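# Seat the arrow gear on the pin, arrow aimed

## Task

Slide the loose gear bearing the painted arrow over the pin with the arrow face on top, push it fully down, and leave it so the arrow points at the mark on the collar. Plan for the gear turning by itself on the way down, because its angled teeth rotate it as it drops.

## Robot and tools

Robot: two six-joint arms, left_arm and right_arm, each ending in a two-finger parallel gripper. Both bases sit on tilted plates carried by one metal stand between the arms; a 'too close' message treats a plate and its half of the stand as part of that arm. Calibrated base poses in the scene frame: left_arm at (-0.009, +0.127, +0.259) m, quat_wxyz (+0.956, -0.168, +0.240, +0.008), up direction in its own base frame (-0.462, -0.317, +0.828); right_arm at (-0.009, -0.190, +0.259) m, quat_wxyz (+0.956, +0.168, +0.240, -0.008), up (-0.462, +0.317, +0.828). A camera stand is fixed to the floor behind the arms.

Frames: the scene frame has its origin at table height, halfway between the nominal bases, +x forward over the table, +z up, and +y toward left_arm. Arm names do not match image sides. Hand positions, orientations and velocities in results are in that arm's own base frame; the table is given in the scene frame. end_effector_position (metres) is the point between the finger pads, roughly 1 cm short of the tips; the fingers point along the gripper's +z and close along its y. Printed hand poses can be a few centimetres off, worse when reaching far.

Row layout (used by execute_actions and move): one flat list of 14 numbers covering both arms, always all 14 even when only one arm should move. First left_arm: waist, shoulder, elbow, wrist pitch, wrist yaw, wrist roll, opening; then the same seven for right_arm. The six joint values are absolute target angles in radians, in the same convention Joint positions prints. Opening runs from -1 (shut) to +1 (fully open). Stated ranges in URDF signs: waist -2.880 to 2.880, shoulder 0.000 to 3.142, elbow 0.000 to 3.019, wrist pitch -1.693 to 1.571, wrist yaw -1.571 to 1.571, wrist roll -2.094 to 2.094. Wrist pitch and wrist yaw have flipped signs versus the URDF in everything you send and read, so your wrist pitch range is about -1.571 to 1.693. True ends may differ by up to 0.084 rad (first four joints) or 0.166 rad (yaw, roll); targets beyond that margin and farther out than the current angle are refused, and overshooting targets are clipped, sometimes reported as 'joint sent to its limit'.

execute_actions(actions, cameras): actions is a list of actions; each action is a table of up to 15 rows, one row per 1/30 s control step, so one action lasts 0.5 s; fewer rows means the final row repeats to step 15. An empty list returns camera images plus extra status (actions left, scene number). cameras: list of names, ["all"], or [] for none.

move(target, speed, blend, opening_speed, grip_force, blocking, cameras): target is one 14-number row or a list of up to 15 rows, all absolute joint goals; the whole list must fit in 10 s. Joints travel in step, so the hand follows a curve, with no obstacle avoidance. speed is the top rate in rad/s of whichever joint has farthest to go, 0.004 to 12.57, default 0.5, one value or one per target. blend (rad) rounds corners at intermediate targets; 0 stops at each. opening_speed is gripper command rate per second on the -1..+1 scale, at least 0.2; use it to close gently. grip_force is newtons per pad, 10 to 50, one value or one per arm; it persists, and lower values close slowly. blocking=false returns after about 0.5 s while the move continues; a new move replaces it. The result adds a 'move:' line such as done, off_target, moving, held or fault, plus limits=held if steps were withheld.

wait(seconds): 0 to 3600, sends nothing new; a running move keeps going. stop(): brakes a running move. zoom_image(camera, region): region [x0, y0, x1, y1] in pixels of that camera's latest image, origin top-left, at most 504 by 504. Cameras: cam_head_left, cam_head_right, cam_high, cam_low (896x504), cam_left_wrist, cam_right_wrist (616x616). read_manual(section) gives licence texts only. finished_scene(scene) ends the scene for good (scene 1 or 2); the gear must stay correct without the robot.

Result lines: Joint positions and Joint velocities give each arm's six joints (rad, rad/s) then finger-pad gap (m, m/s; 0.094 fully open); 'within noise' means still. Joint targets shows what joints are being driven toward now; resend it to hold a joint. Tool commands shows gripper commands. grip_measured is finger opening on the command scale; on a hard part it can read a few mm under its width, and force builds sharply once commanded below first contact. Joint torques in N m, positive toward larger angle, with numbers 3 and 4 wrapping at ±28. 'joint command not followed' means a clearance check altered targets. Action results also list joint positions at some steps.

Motion notes: each step's target stays within a fixed lead of the measured angle, and a step that would shift the hand more than 110 mm is scaled back, so long moves take several actions. Tiny turns may not start.

Avoid: dropping the gear or releasing it while moving, knocking anything off the table, fast impacts or hard presses on the table, pin or fixtures, any contact between the two arms (including closing one gripper on the other's fingers), strain on the wrist camera cables, and long holds or stretched poses that heat motors (MOTOR HOT appears near 85 °C; at 100 °C the arm goes limp for 30 to 60 s). Loose objects may get nudged now and then. Time spent, including thinking, counts, and smooth low-effort motion is preferred.

Each tool is called after "Emit:" as a command line: name --argument value for each argument, lists and objects as JSON in quotes; but a table of rows of numbers goes row by row, as --pt "numbers of a row", without its own name.

## Session

Emit:
execute_actions --actions '[]'

Scene clock: 0.00 s.
left_arm: end_effector_position=(+0.4725, +0.0411, +0.1139) grip_measured=+1.000 end_effector_quat_wxyz=(+0.347, +0.273, +0.883, +0.156) | right_arm: end_effector_position=(+0.4295, +0.2541, +0.2437) grip_measured=+1.000 end_effector_quat_wxyz=(+0.441, -0.071, +0.887, -0.118)
Joint positions: left_arm=[0.075 1.311 0.685 0.164 0.033 0.689 0.094] | right_arm=[0.768 1.314 1.019 0.596 -0.722 0.343 0.094]
Joint velocities: within noise
Joint torques (N m): no reading
Heat: left arm: hottest elbow 25 °C; right arm: hottest waist 22 °C.
Joint targets: left_arm=[0.075 1.311 0.695 0.163 0.033 0.689] | right_arm=[0.765 1.318 1.037 0.594 -0.722 0.343]
Tool commands: left_gripper/opening=+1.0 right_gripper/opening=+1.0

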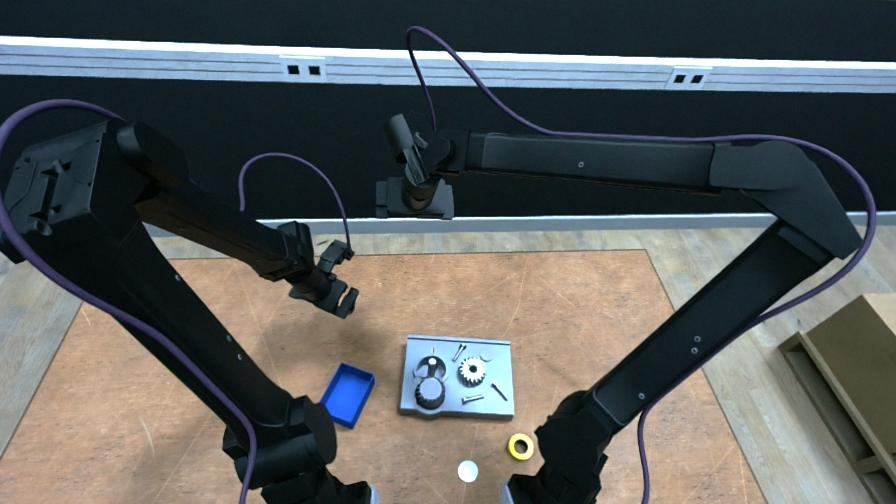

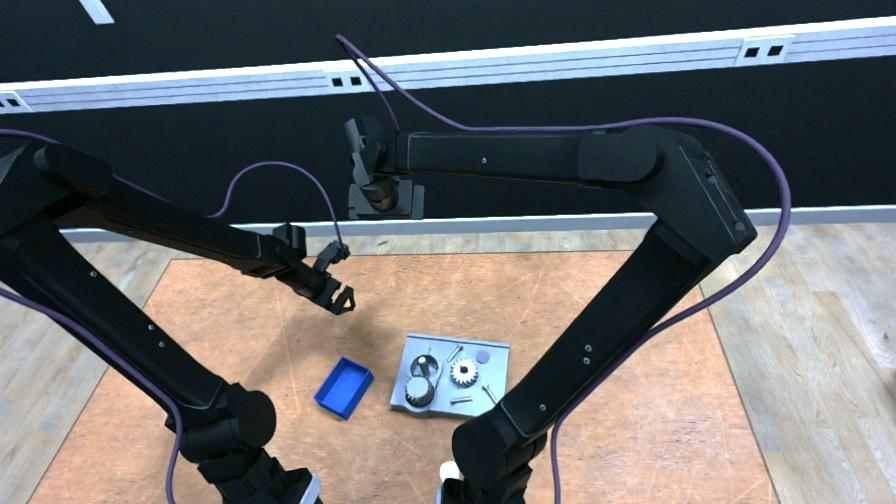

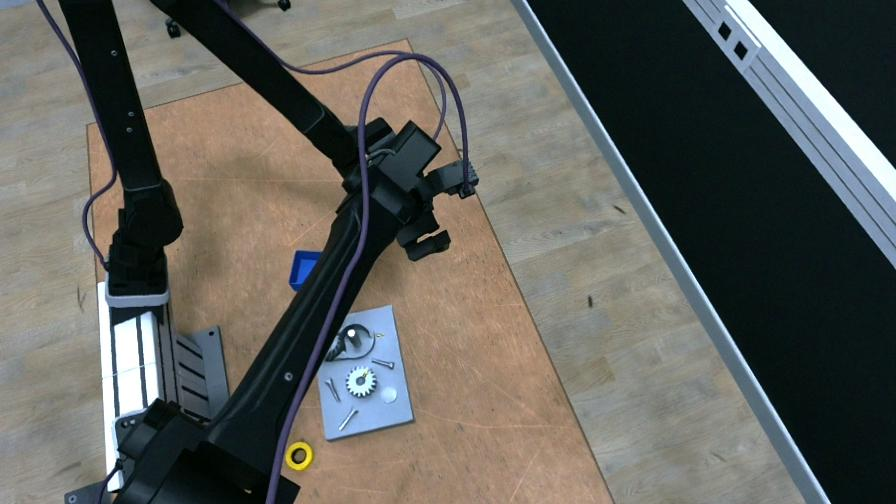

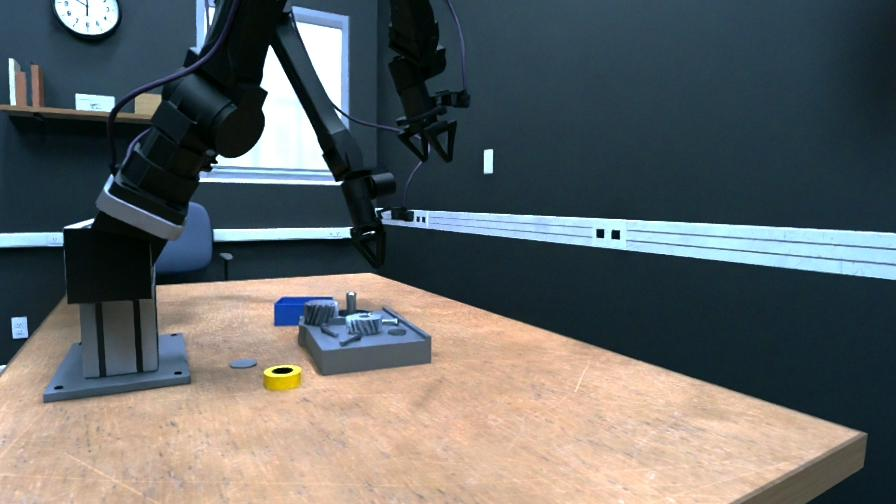

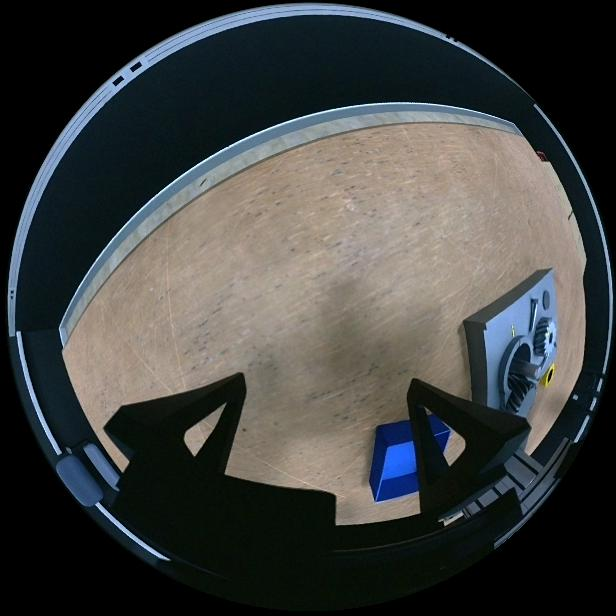

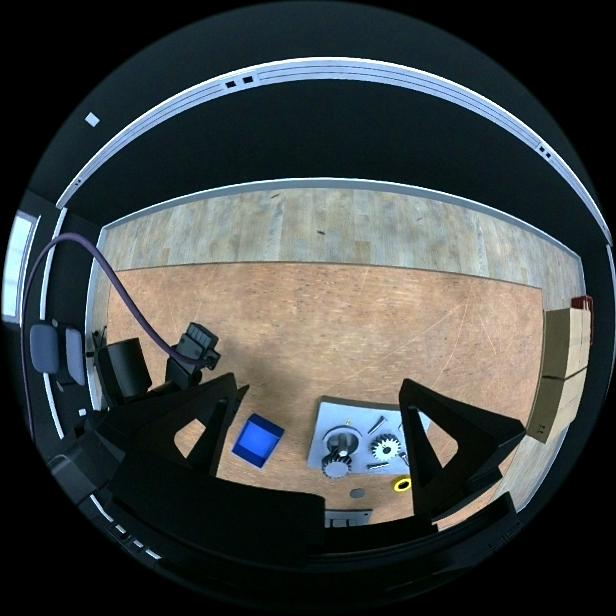

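Emit:
zoom_image --camera "cam_head_left" --region '[380, 320, 540, 440]'

Emit:
zoom_image --camera "cam_head_right" --region '[370, 320, 530, 440]'

Emit:
zoom_image --camera "cam_high" --region '[280, 280, 440, 480]'

Emit:
zoom_image --camera "cam_low" --region '[220, 260, 460, 400]'

Emit:
zoom_image --camera "cam_right_wrist" --region '[290, 370, 450, 530]'

Scaled by 3.150 from the camera's image (finer frame: 1280x720).

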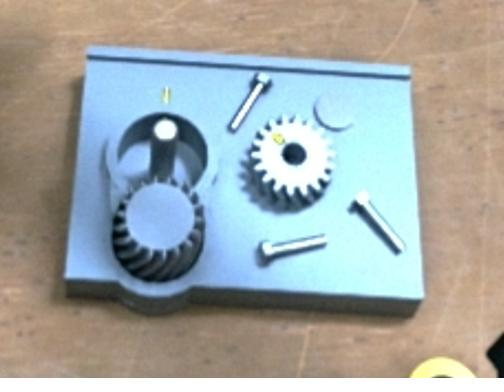

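Scaled by 3.150 from the camera's image (finer frame: 1280x720).

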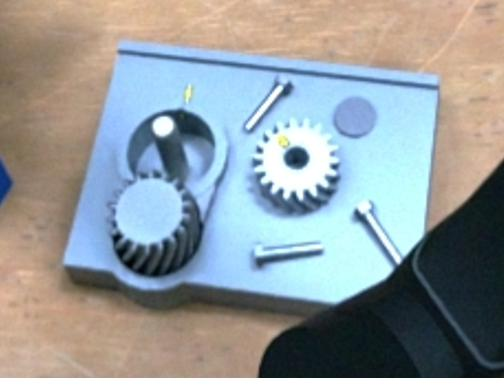

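Scaled by 2.520 from the camera's image (finer frame: 1280x720).

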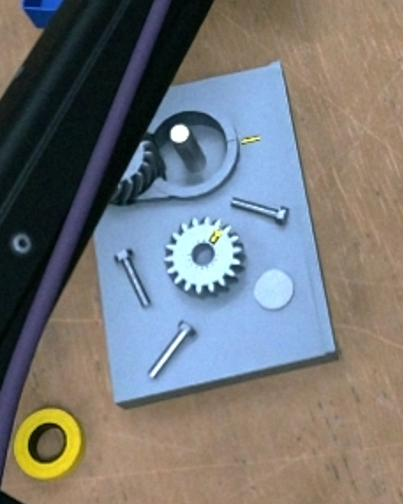

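Scaled by 2.100 from the camera's image (finer frame: 1280x720).

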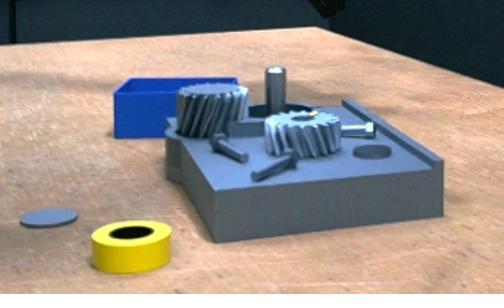

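Scaled by 3.150 from the camera's image (finer frame: 880x880).

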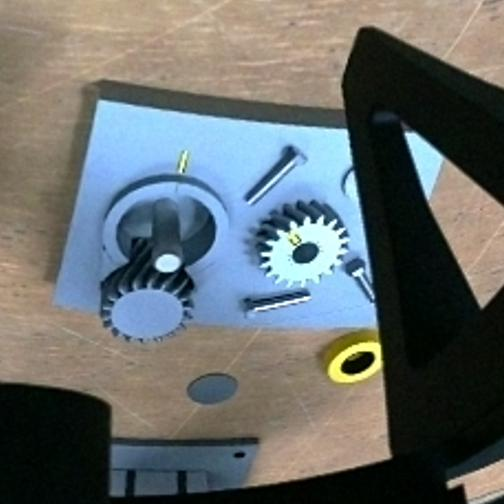

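Emit:
move --target '[0.075, 1.311, 0.695, 0.163, 0.033, 0.689, 1.0, 0.5155, 1.1623, 0.6539, 0.7747, -0.5279, 0.4206, 1.0]' --cameras '["all"]'

Scene clock: 4.50 s.
left_arm: end_effector_position=(+0.4725, +0.0411, +0.1139) grip_measured=+1.000 end_effector_quat_wxyz=(+0.347, +0.273, +0.883, +0.156) | right_arm: end_effector_position=(+0.3316, +0.0882, +0.1023) grip_measured=+1.000 end_effector_quat_wxyz=(+0.239, -0.018, +0.956, -0.171)
Joint positions: left_arm=[0.075 1.311 0.685 0.164 0.033 0.689 0.094] | right_arm=[0.521 1.168 0.653 0.769 -0.531 0.405 0.094]
Joint torques (N m): left_arm=[-2.96 -11.4 3.89 -0.7 -0.23 0.09] | right_arm=[3.49 -9.52 5.74 0.03 0.05 0.04]
Heat: left arm: hottest elbow 25 °C; right arm: hottest waist 22 °C.
Joint targets: left_arm=[0.075 1.311 0.695 0.163 0.033 0.689] | right_arm=[0.515 1.162 0.654 0.775 -0.528 0.421]
move: done

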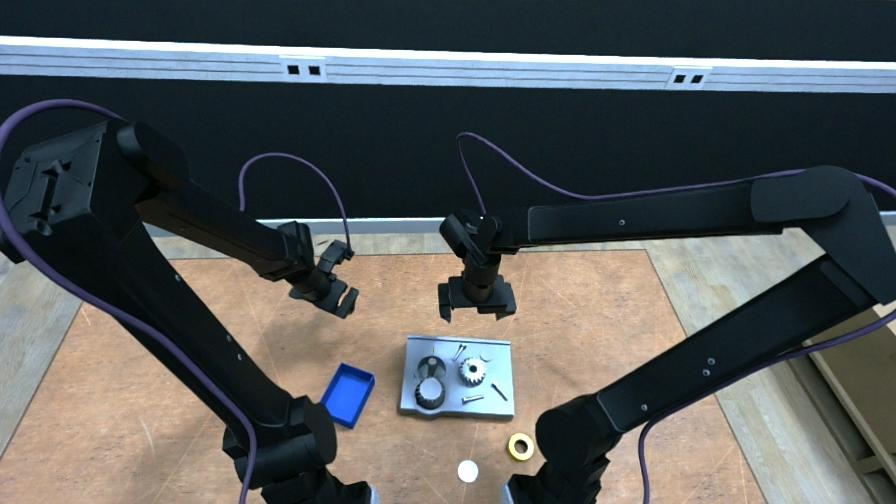

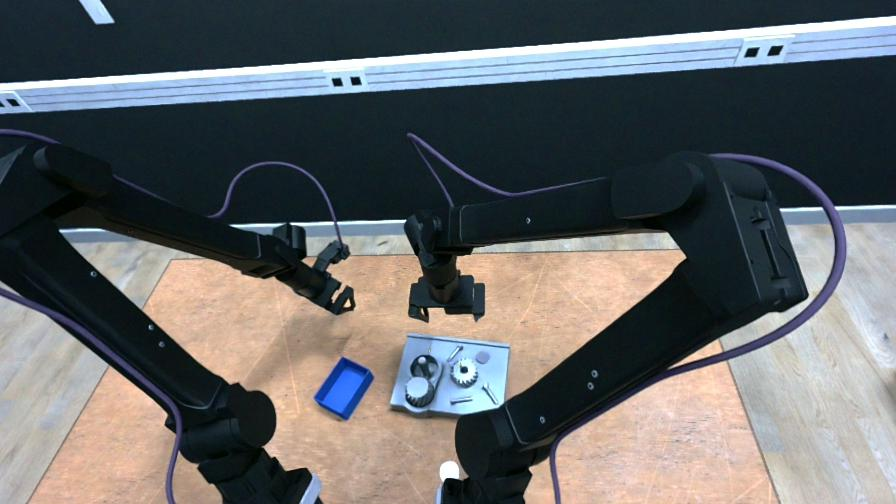

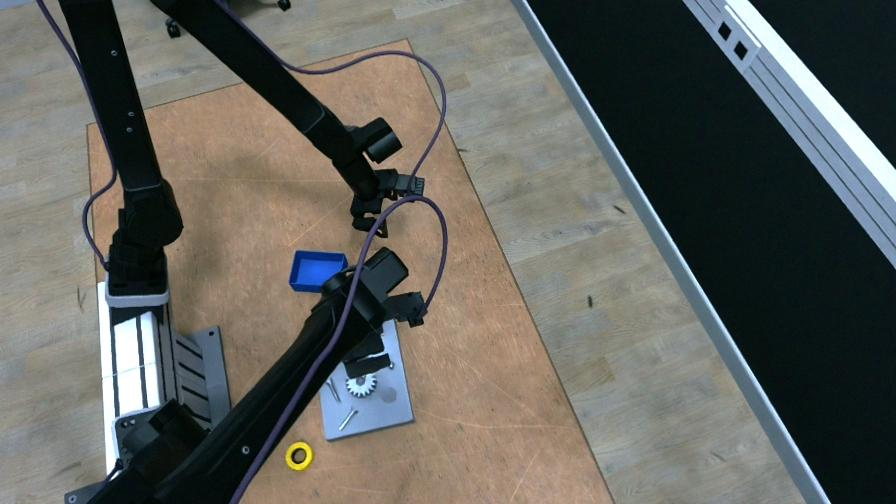

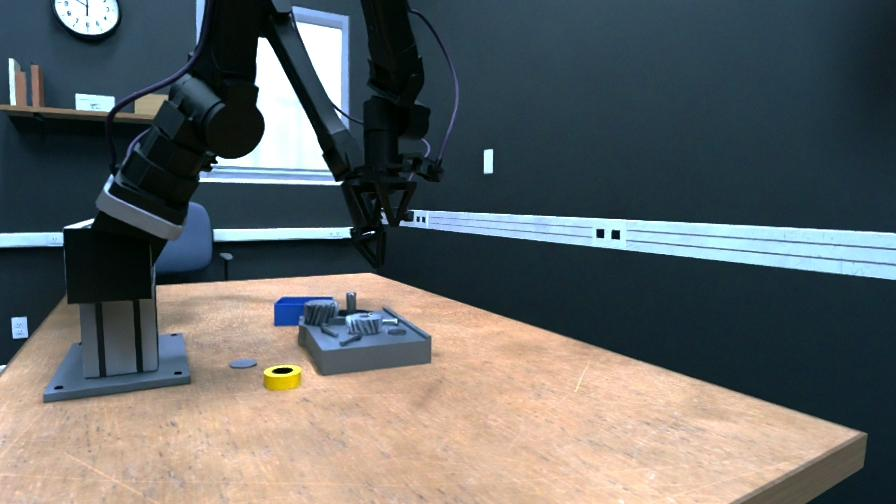

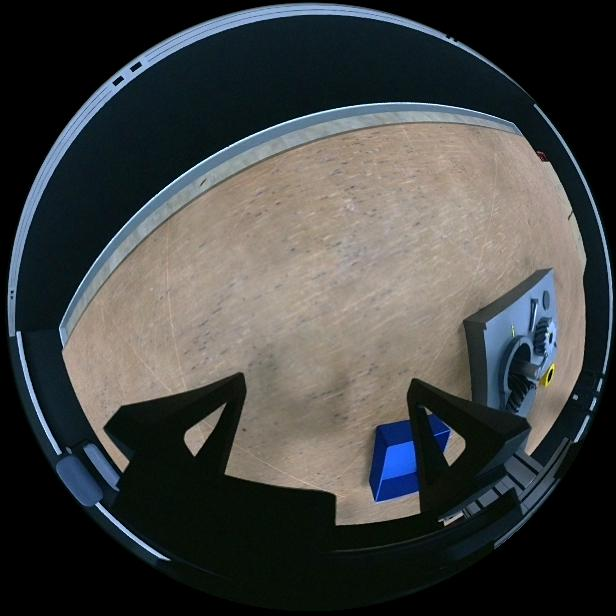

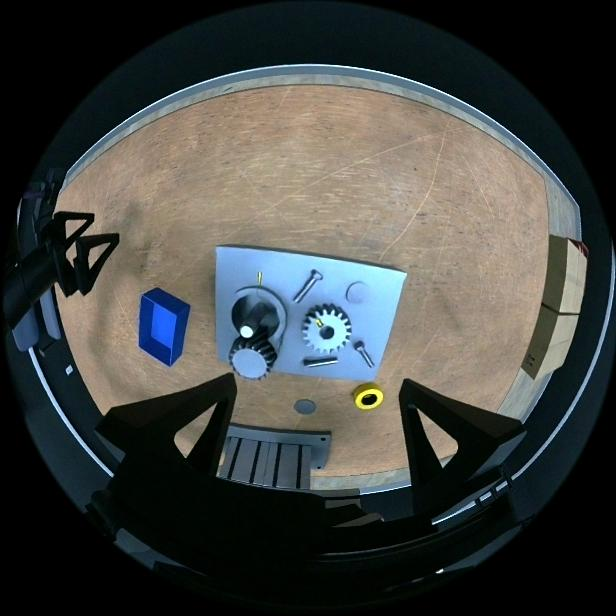

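Emit:
zoom_image --camera "cam_right_wrist" --region '[208, 240, 408, 420]'

Emit:
zoom_image --camera "cam_head_left" --region '[395, 270, 535, 425]'

Scaled by 2.520 from the camera's image (finer frame: 880x880).

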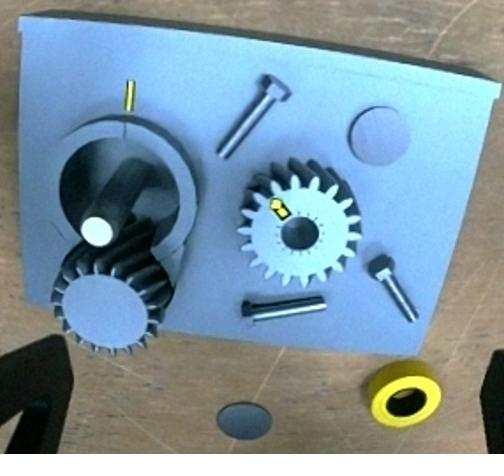

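Scaled by 3.252 from the camera's image (finer frame: 1280x720).

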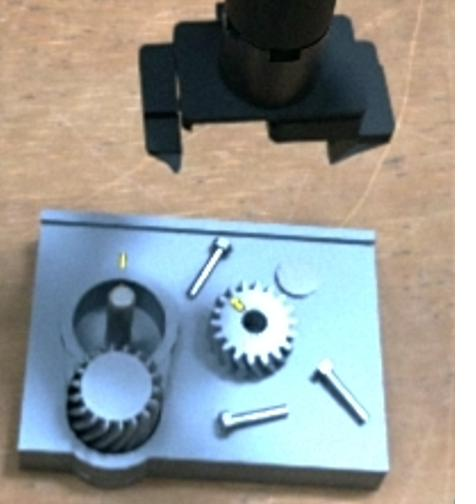

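Emit:
move --target '[0.075, 1.311, 0.695, 0.163, 0.033, 0.689, 1.0, 0.3974, 1.3060, 0.4964, 0.4106, -0.4908, 0.2920, 1.0]' --cameras '["cam_right_wrist", "cam_low", "cam_head_left"]'

Emit:
zoom_image --camera "cam_right_wrist" --region '[170, 220, 440, 450]'

Emit:
zoom_image --camera "cam_low" --region '[270, 230, 460, 390]'

Scene clock: 7.00 s.
left_arm: end_effector_position=(+0.4725, +0.0411, +0.1139) grip_measured=+1.000 end_effector_quat_wxyz=(+0.347, +0.273, +0.883, +0.156) | right_arm: end_effector_position=(+0.3356, +0.0540, +0.0266) grip_measured=+1.000 end_effector_quat_wxyz=(+0.242, -0.007, +0.956, -0.167)
Joint positions: left_arm=[0.075 1.311 0.685 0.164 0.033 0.689 0.094] | right_arm=[0.406 1.298 0.5 0.423 -0.494 0.302 0.094]
Joint torques (N m): left_arm=[-2.78 -11.4 3.9 -0.69 -0.22 0.08] | right_arm=[3.14 -8.7 3.32 -0.75 0.06 -0.21]
Heat: left arm: hottest elbow 25 °C; right arm: hottest waist 22 °C.
Joint targets: left_arm=[0.075 1.311 0.695 0.163 0.033 0.689] | right_arm=[0.397 1.306 0.496 0.411 -0.491 0.292]
move: done
Images, in order (width x height): cam_head_left 896x504, cam_low 896x504, cam_right_wrist 616x616.

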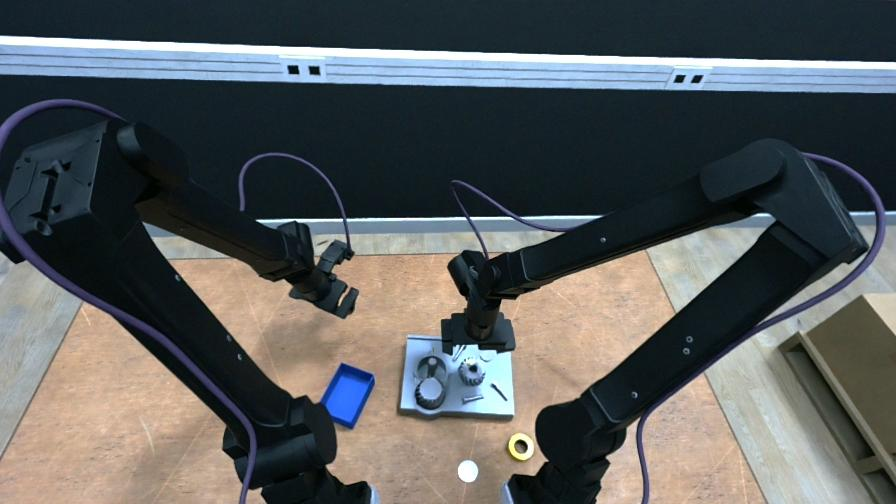

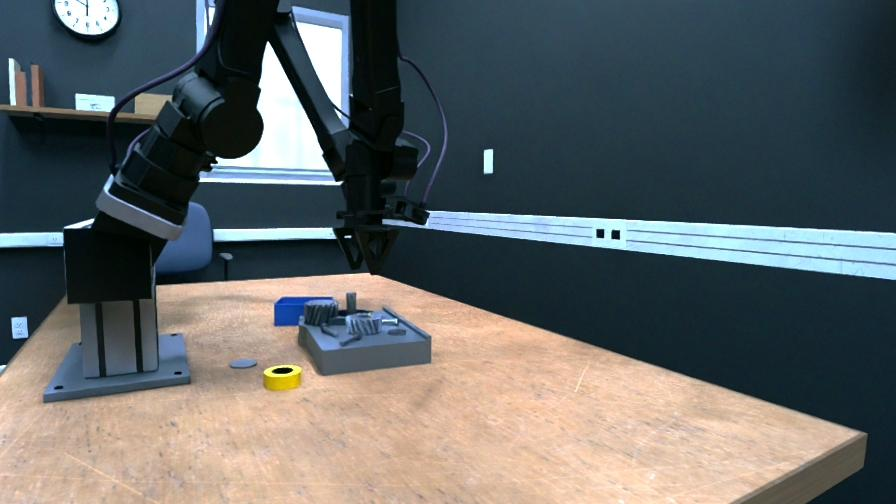

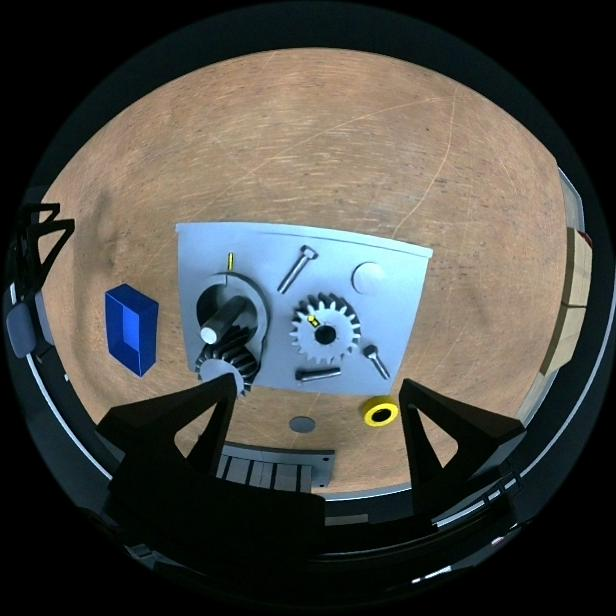

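Scaled by 1.867 from the camera's image (finer frame: 880x880).

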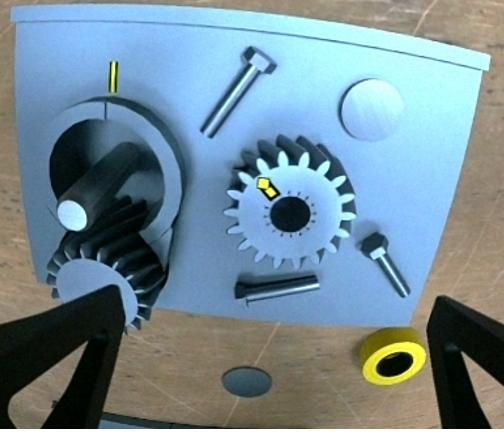

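Scaled by 2.653 from the camera's image (finer frame: 1280x720).

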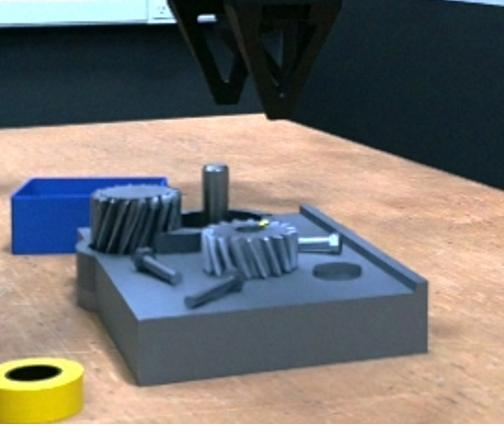

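Emit:
zoom_image --camera "cam_low" --region '[295, 285, 395, 355]'

Emit:
zoom_image --camera "cam_right_wrist" --region '[275, 275, 375, 375]'

Emit:
zoom_image --camera "cam_right_wrist" --region '[180, 240, 290, 400]'

Scaled by 5.040 from the camera's image (finer frame: 1280x720).

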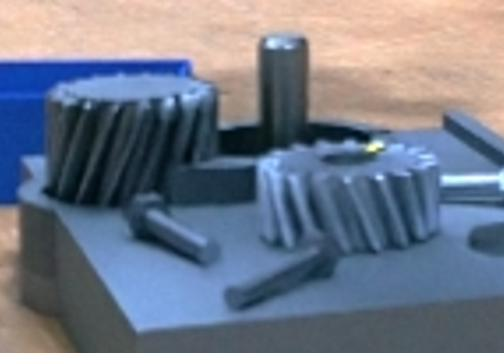

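Scaled by 5.040 from the camera's image (finer frame: 880x880).

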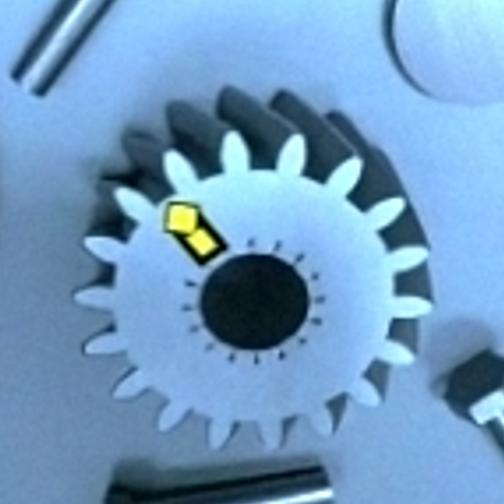

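Scaled by 3.150 from the camera's image (finer frame: 880x880).

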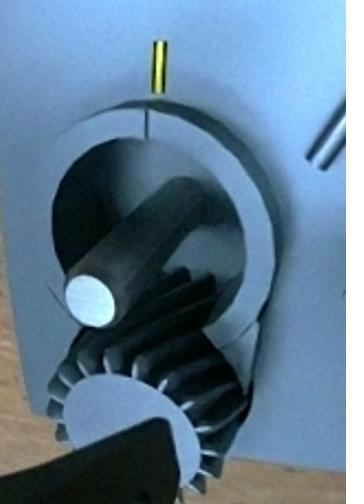

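Emit:
zoom_image --camera "cam_right_wrist" --region '[285, 285, 345, 325]'

Emit:
zoom_image --camera "cam_low" --region '[340, 300, 390, 340]'

Emit:
zoom_image --camera "cam_low" --region '[298, 292, 348, 332]'

Scaled by 8.400 from the camera's image (finer frame: 880x880).

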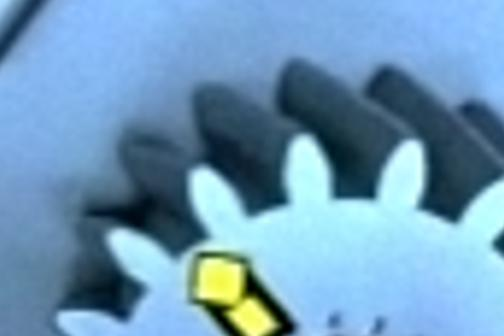

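Scaled by 10.080 from the camera's image (finer frame: 1280x720).

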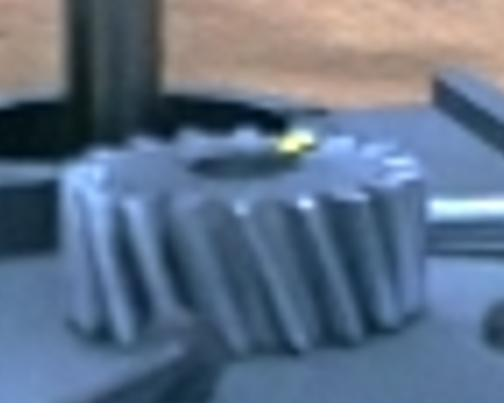

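Scaled by 10.080 from the camera's image (finer frame: 1280x720).

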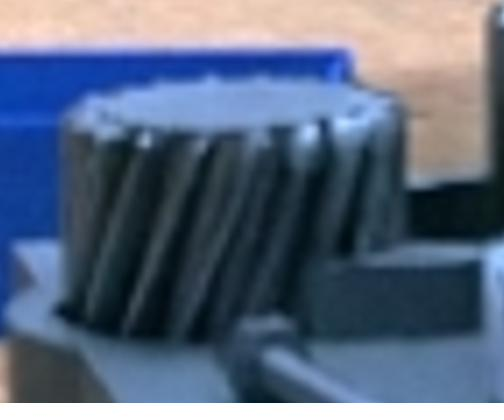

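Emit:
zoom_image --camera "cam_right_wrist" --region '[180, 340, 280, 440]'

Emit:
zoom_image --camera "cam_right_wrist" --region '[370, 340, 470, 440]'

Scaled by 5.040 from the camera's image (finer frame: 880x880).

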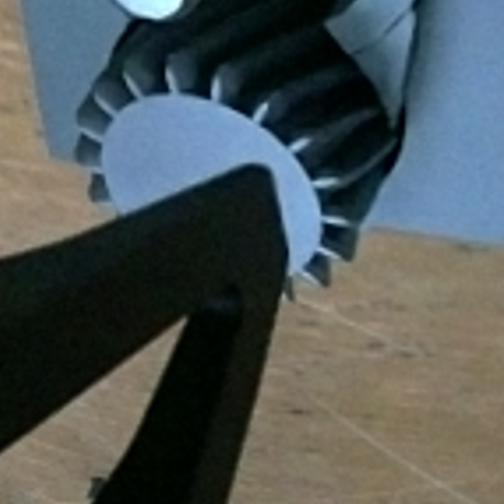

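Scaled by 5.040 from the camera's image (finer frame: 880x880).

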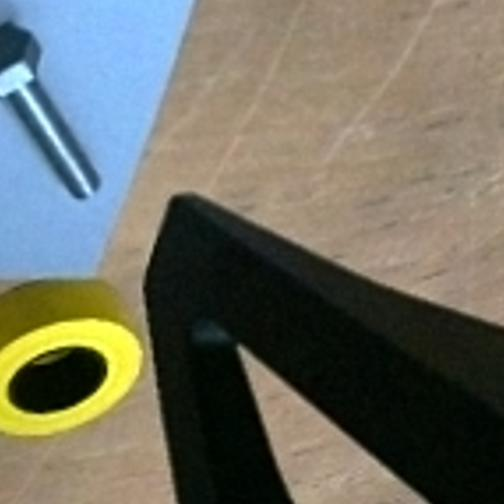

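Emit:
move --target '[0.075, 1.311, 0.695, 0.163, 0.033, 0.689, 0.5, 0.3204, 1.4375, 0.4917, 0.2375, -0.4630, -0.138, 0.5]' --cameras '["cam_right_wrist", "cam_low"]'

Emit:
zoom_image --camera "cam_right_wrist" --region '[200, 240, 440, 460]'

Emit:
zoom_image --camera "cam_low" --region '[270, 230, 460, 390]'

Scene clock: 13.83 s.
left_arm: end_effector_position=(+0.4725, +0.0411, +0.1139) grip_measured=+0.502 end_effector_quat_wxyz=(+0.347, +0.273, +0.883, +0.156) | right_arm: end_effector_position=(+0.3585, +0.0398, -0.0022) grip_measured=+0.502 end_effector_quat_wxyz=(+0.213, -0.173, +0.939, -0.206)
Joint positions: left_arm=[0.075 1.311 0.685 0.164 0.033 0.689 0.071] | right_arm=[0.33 1.426 0.5 0.25 -0.467 -0.128 0.071]
Joint torques (N m): left_arm=[-3.02 -11.46 3.9 -0.7 -0.22 0.09] | right_arm=[3.37 -9.41 1.81 -0.76 0.11 -0.22]
Heat: left arm: hottest elbow 25 °C; right arm: hottest waist 22 °C.
Joint targets: left_arm=[0.075 1.311 0.695 0.163 0.033 0.689] | right_arm=[0.320 1.438 0.492 0.238 -0.463 -0.138]
move: done
Images, in order (width x height): cam_low 896x504, cam_right_wrist 616x616.

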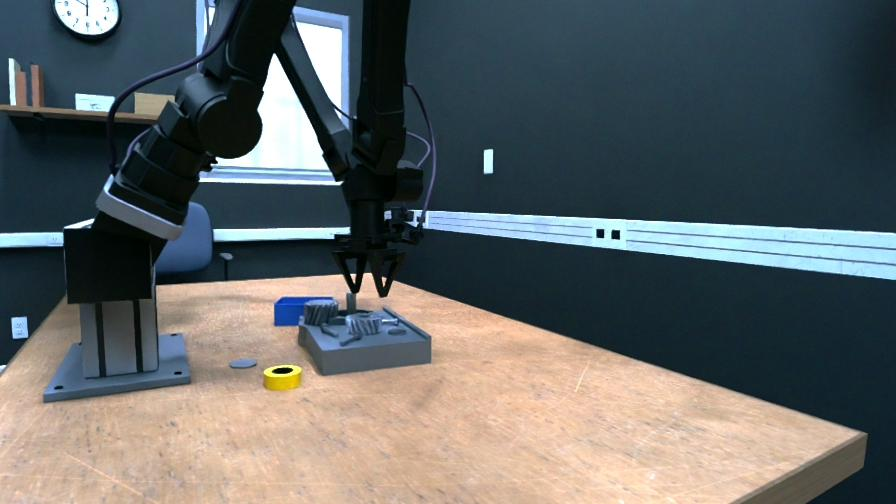

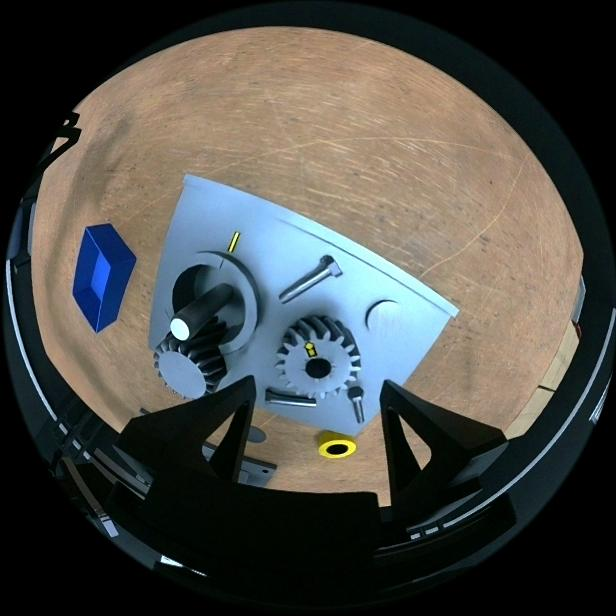

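Scaled by 2.100 from the camera's image (finer frame: 880x880).

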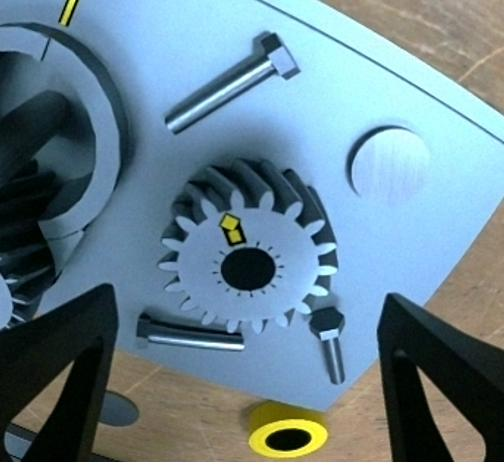

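Scaled by 2.653 from the camera's image (finer frame: 1280x720).

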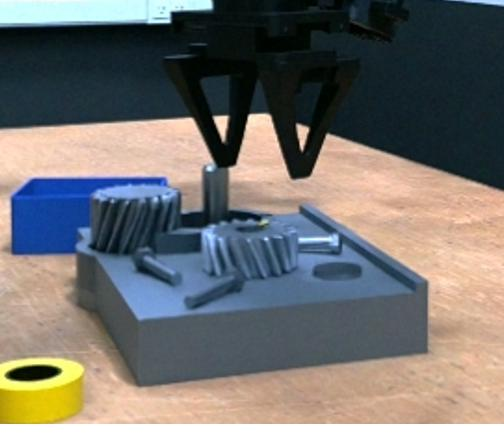

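Emit:
move --target '[0.075, 1.311, 0.695, 0.163, 0.033, 0.689, 0.5, 0.2606, 1.5737, 0.4900, 0.0862, -0.4396, -0.199, 0.5]' --cameras '["cam_right_wrist", "cam_low"]' --speed 0.3

Emit:
zoom_image --camera "cam_right_wrist" --region '[200, 270, 440, 490]'

Emit:
zoom_image --camera "cam_low" --region '[270, 230, 460, 390]'

Scene clock: 15.97 s.
left_arm: end_effector_position=(+0.4725, +0.0411, +0.1139) grip_measured=+0.502 end_effector_quat_wxyz=(+0.347, +0.273, +0.883, +0.156) | right_arm: end_effector_position=(+0.3687, +0.0241, -0.0377) grip_measured=+0.502 end_effector_quat_wxyz=(+0.204, -0.174, +0.941, -0.207)
Joint positions: left_arm=[0.075 1.311 0.685 0.164 0.033 0.689 0.071] | right_arm=[0.27 1.564 0.495 0.099 -0.444 -0.189 0.071]
Joint torques (N m): left_arm=[-2.96 -11.46 3.92 -0.69 -0.23 0.09] | right_arm=[3.72 -10.17 0.72 -0.73 0.14 -0.23]
Heat: left arm: hottest elbow 25 °C; right arm: hottest waist 22 °C.
Joint targets: left_arm=[0.075 1.311 0.695 0.163 0.033 0.689] | right_arm=[0.261 1.574 0.490 0.086 -0.440 -0.199]
move: done
Images, in order (width x height): cam_low 896x504, cam_right_wrist 616x616.

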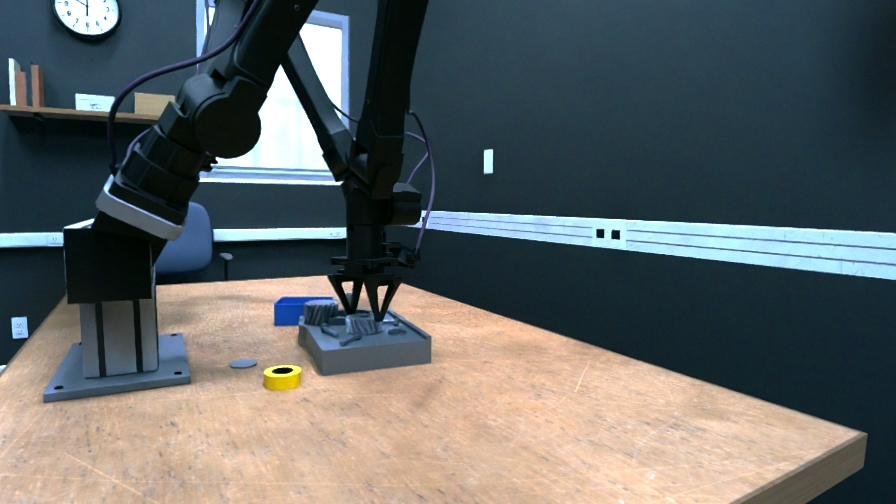

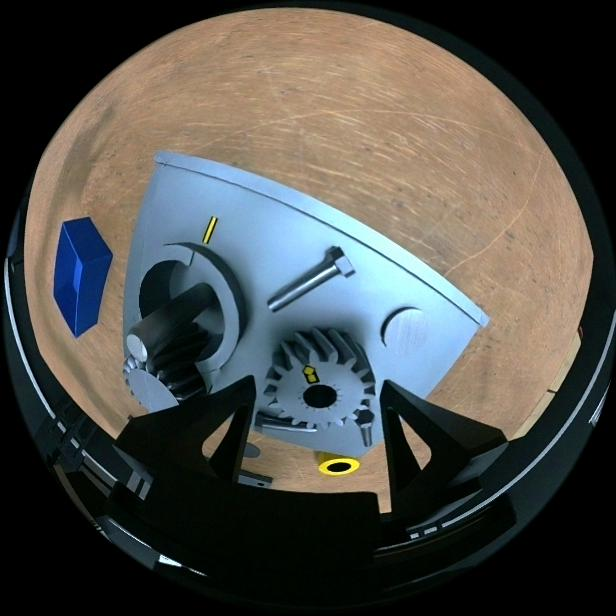

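Scaled by 2.100 from the camera's image (finer frame: 880x880).

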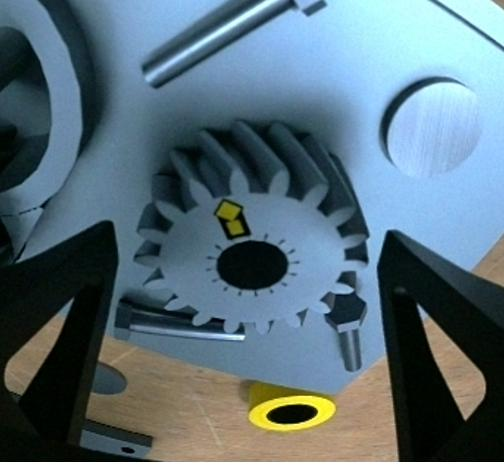

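Scaled by 2.653 from the camera's image (finer frame: 1280x720).

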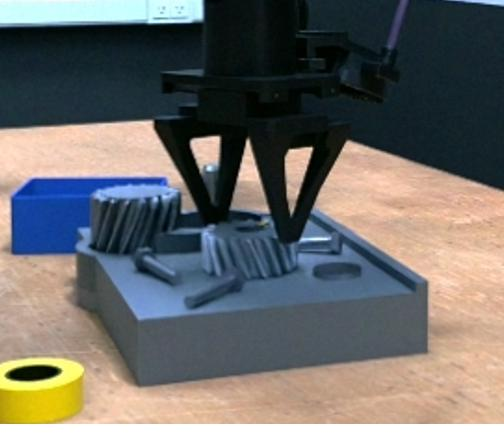

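Emit:
zoom_image --camera "cam_low" --region '[335, 295, 395, 340]'

Scaled by 8.400 from the camera's image (finer frame: 1280x720).

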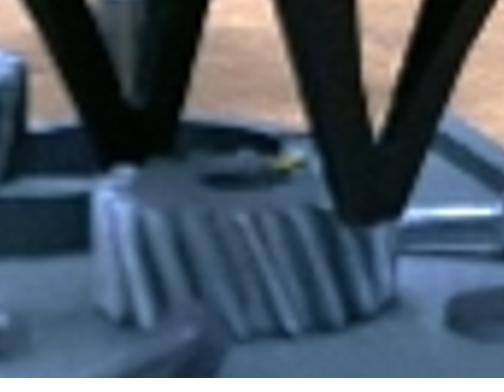

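Emit:
move --pt "0.075 1.311 0.695 0.163 0.033 0.689 0.5 0.3974 1.3060 0.4964 0.4106 -0.4908 -0.057 0.5" --pt "0.075 1.311 0.695 0.163 0.033 0.689 0.5 0.580 1.628 0.614 0.292 -0.547 1.366 0.5" --cameras '["cam_right_wrist", "cam_low", "cam_head_left"]' --speed 0.6 --blend 0.05

Emit:
zoom_image --camera "cam_right_wrist" --region '[200, 270, 440, 490]'

Emit:
zoom_image --camera "cam_low" --region '[270, 230, 460, 390]'

Scene clock: 23.13 s.
left_arm: end_effector_position=(+0.4725, +0.0411, +0.1139) grip_measured=+0.502 end_effector_quat_wxyz=(+0.347, +0.273, +0.883, +0.156) | right_arm: end_effector_position=(+0.3519, +0.1200, -0.0362) grip_measured=+0.502 end_effector_quat_wxyz=(+0.286, +0.393, +0.873, -0.055)
Joint positions: left_arm=[0.075 1.311 0.685 0.164 0.033 0.689 0.071] | right_arm=[0.573 1.615 0.595 0.303 -0.542 1.35 0.071]
Joint torques (N m): left_arm=[-2.78 -11.4 3.95 -0.66 -0.23 0.1] | right_arm=[6.53 -9.99 3.93 -0.61 -0.3 0.05]
Heat: left arm: hottest elbow 25 °C; right arm: hottest waist 22 °C.
Joint targets: left_arm=[0.075 1.311 0.695 0.163 0.033 0.689] | right_arm=[0.580 1.628 0.614 0.292 -0.547 1.366]
move: done
Images, in order (width x height): cam_head_left 896x504, cam_low 896x504, cam_right_wrist 616x616.

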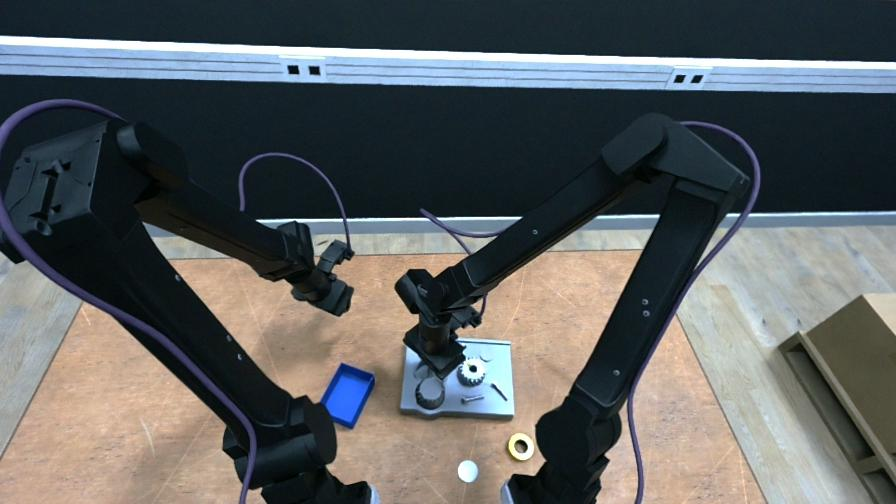

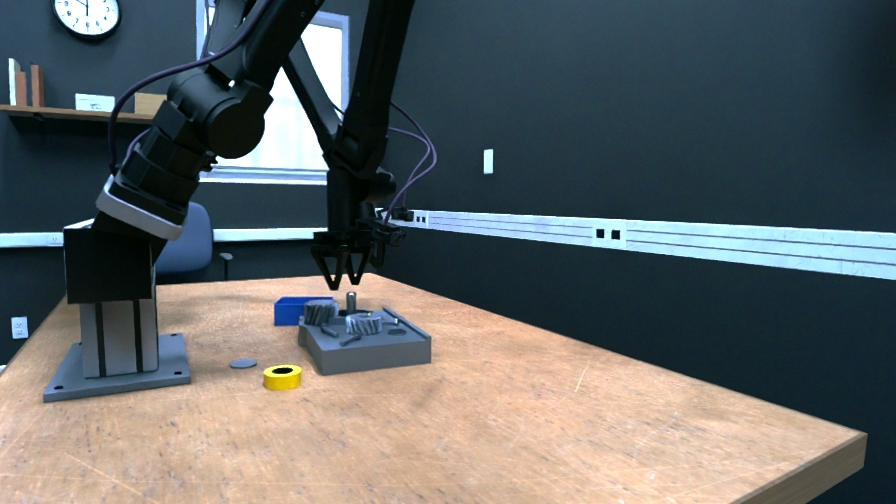

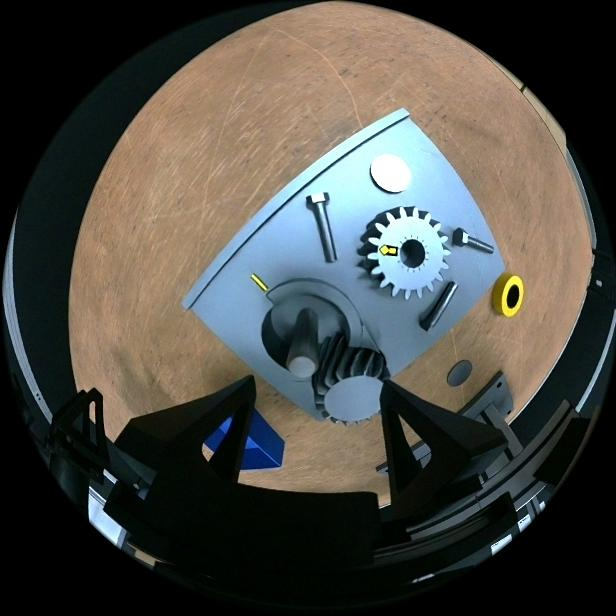

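Scaled by 2.100 from the camera's image (finer frame: 880x880).

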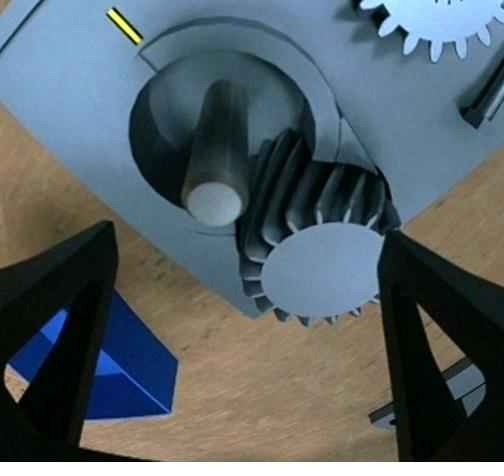

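Scaled by 2.653 from the camera's image (finer frame: 1280x720).

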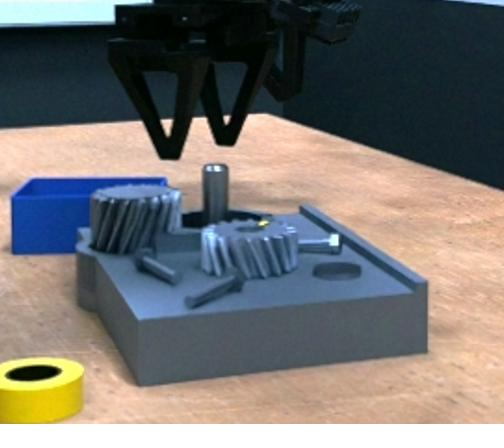

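Emit:
zoom_image --camera "cam_right_wrist" --region '[255, 270, 355, 390]'

Emit:
zoom_image --camera "cam_right_wrist" --region '[300, 320, 390, 430]'

Scaled by 4.200 from the camera's image (finer frame: 880x880).

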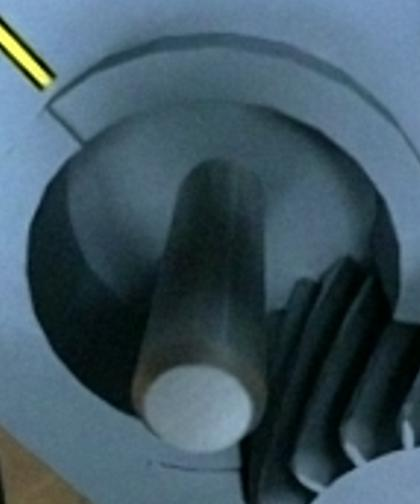

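Scaled by 4.582 from the camera's image (finer frame: 880x880).

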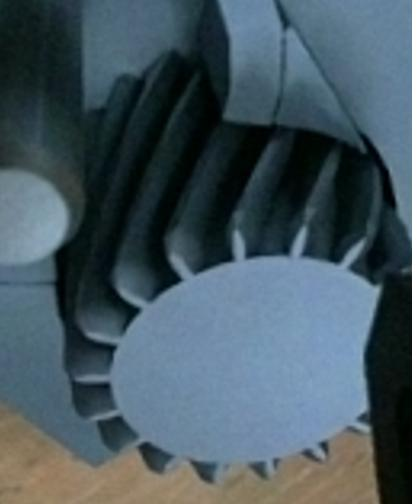

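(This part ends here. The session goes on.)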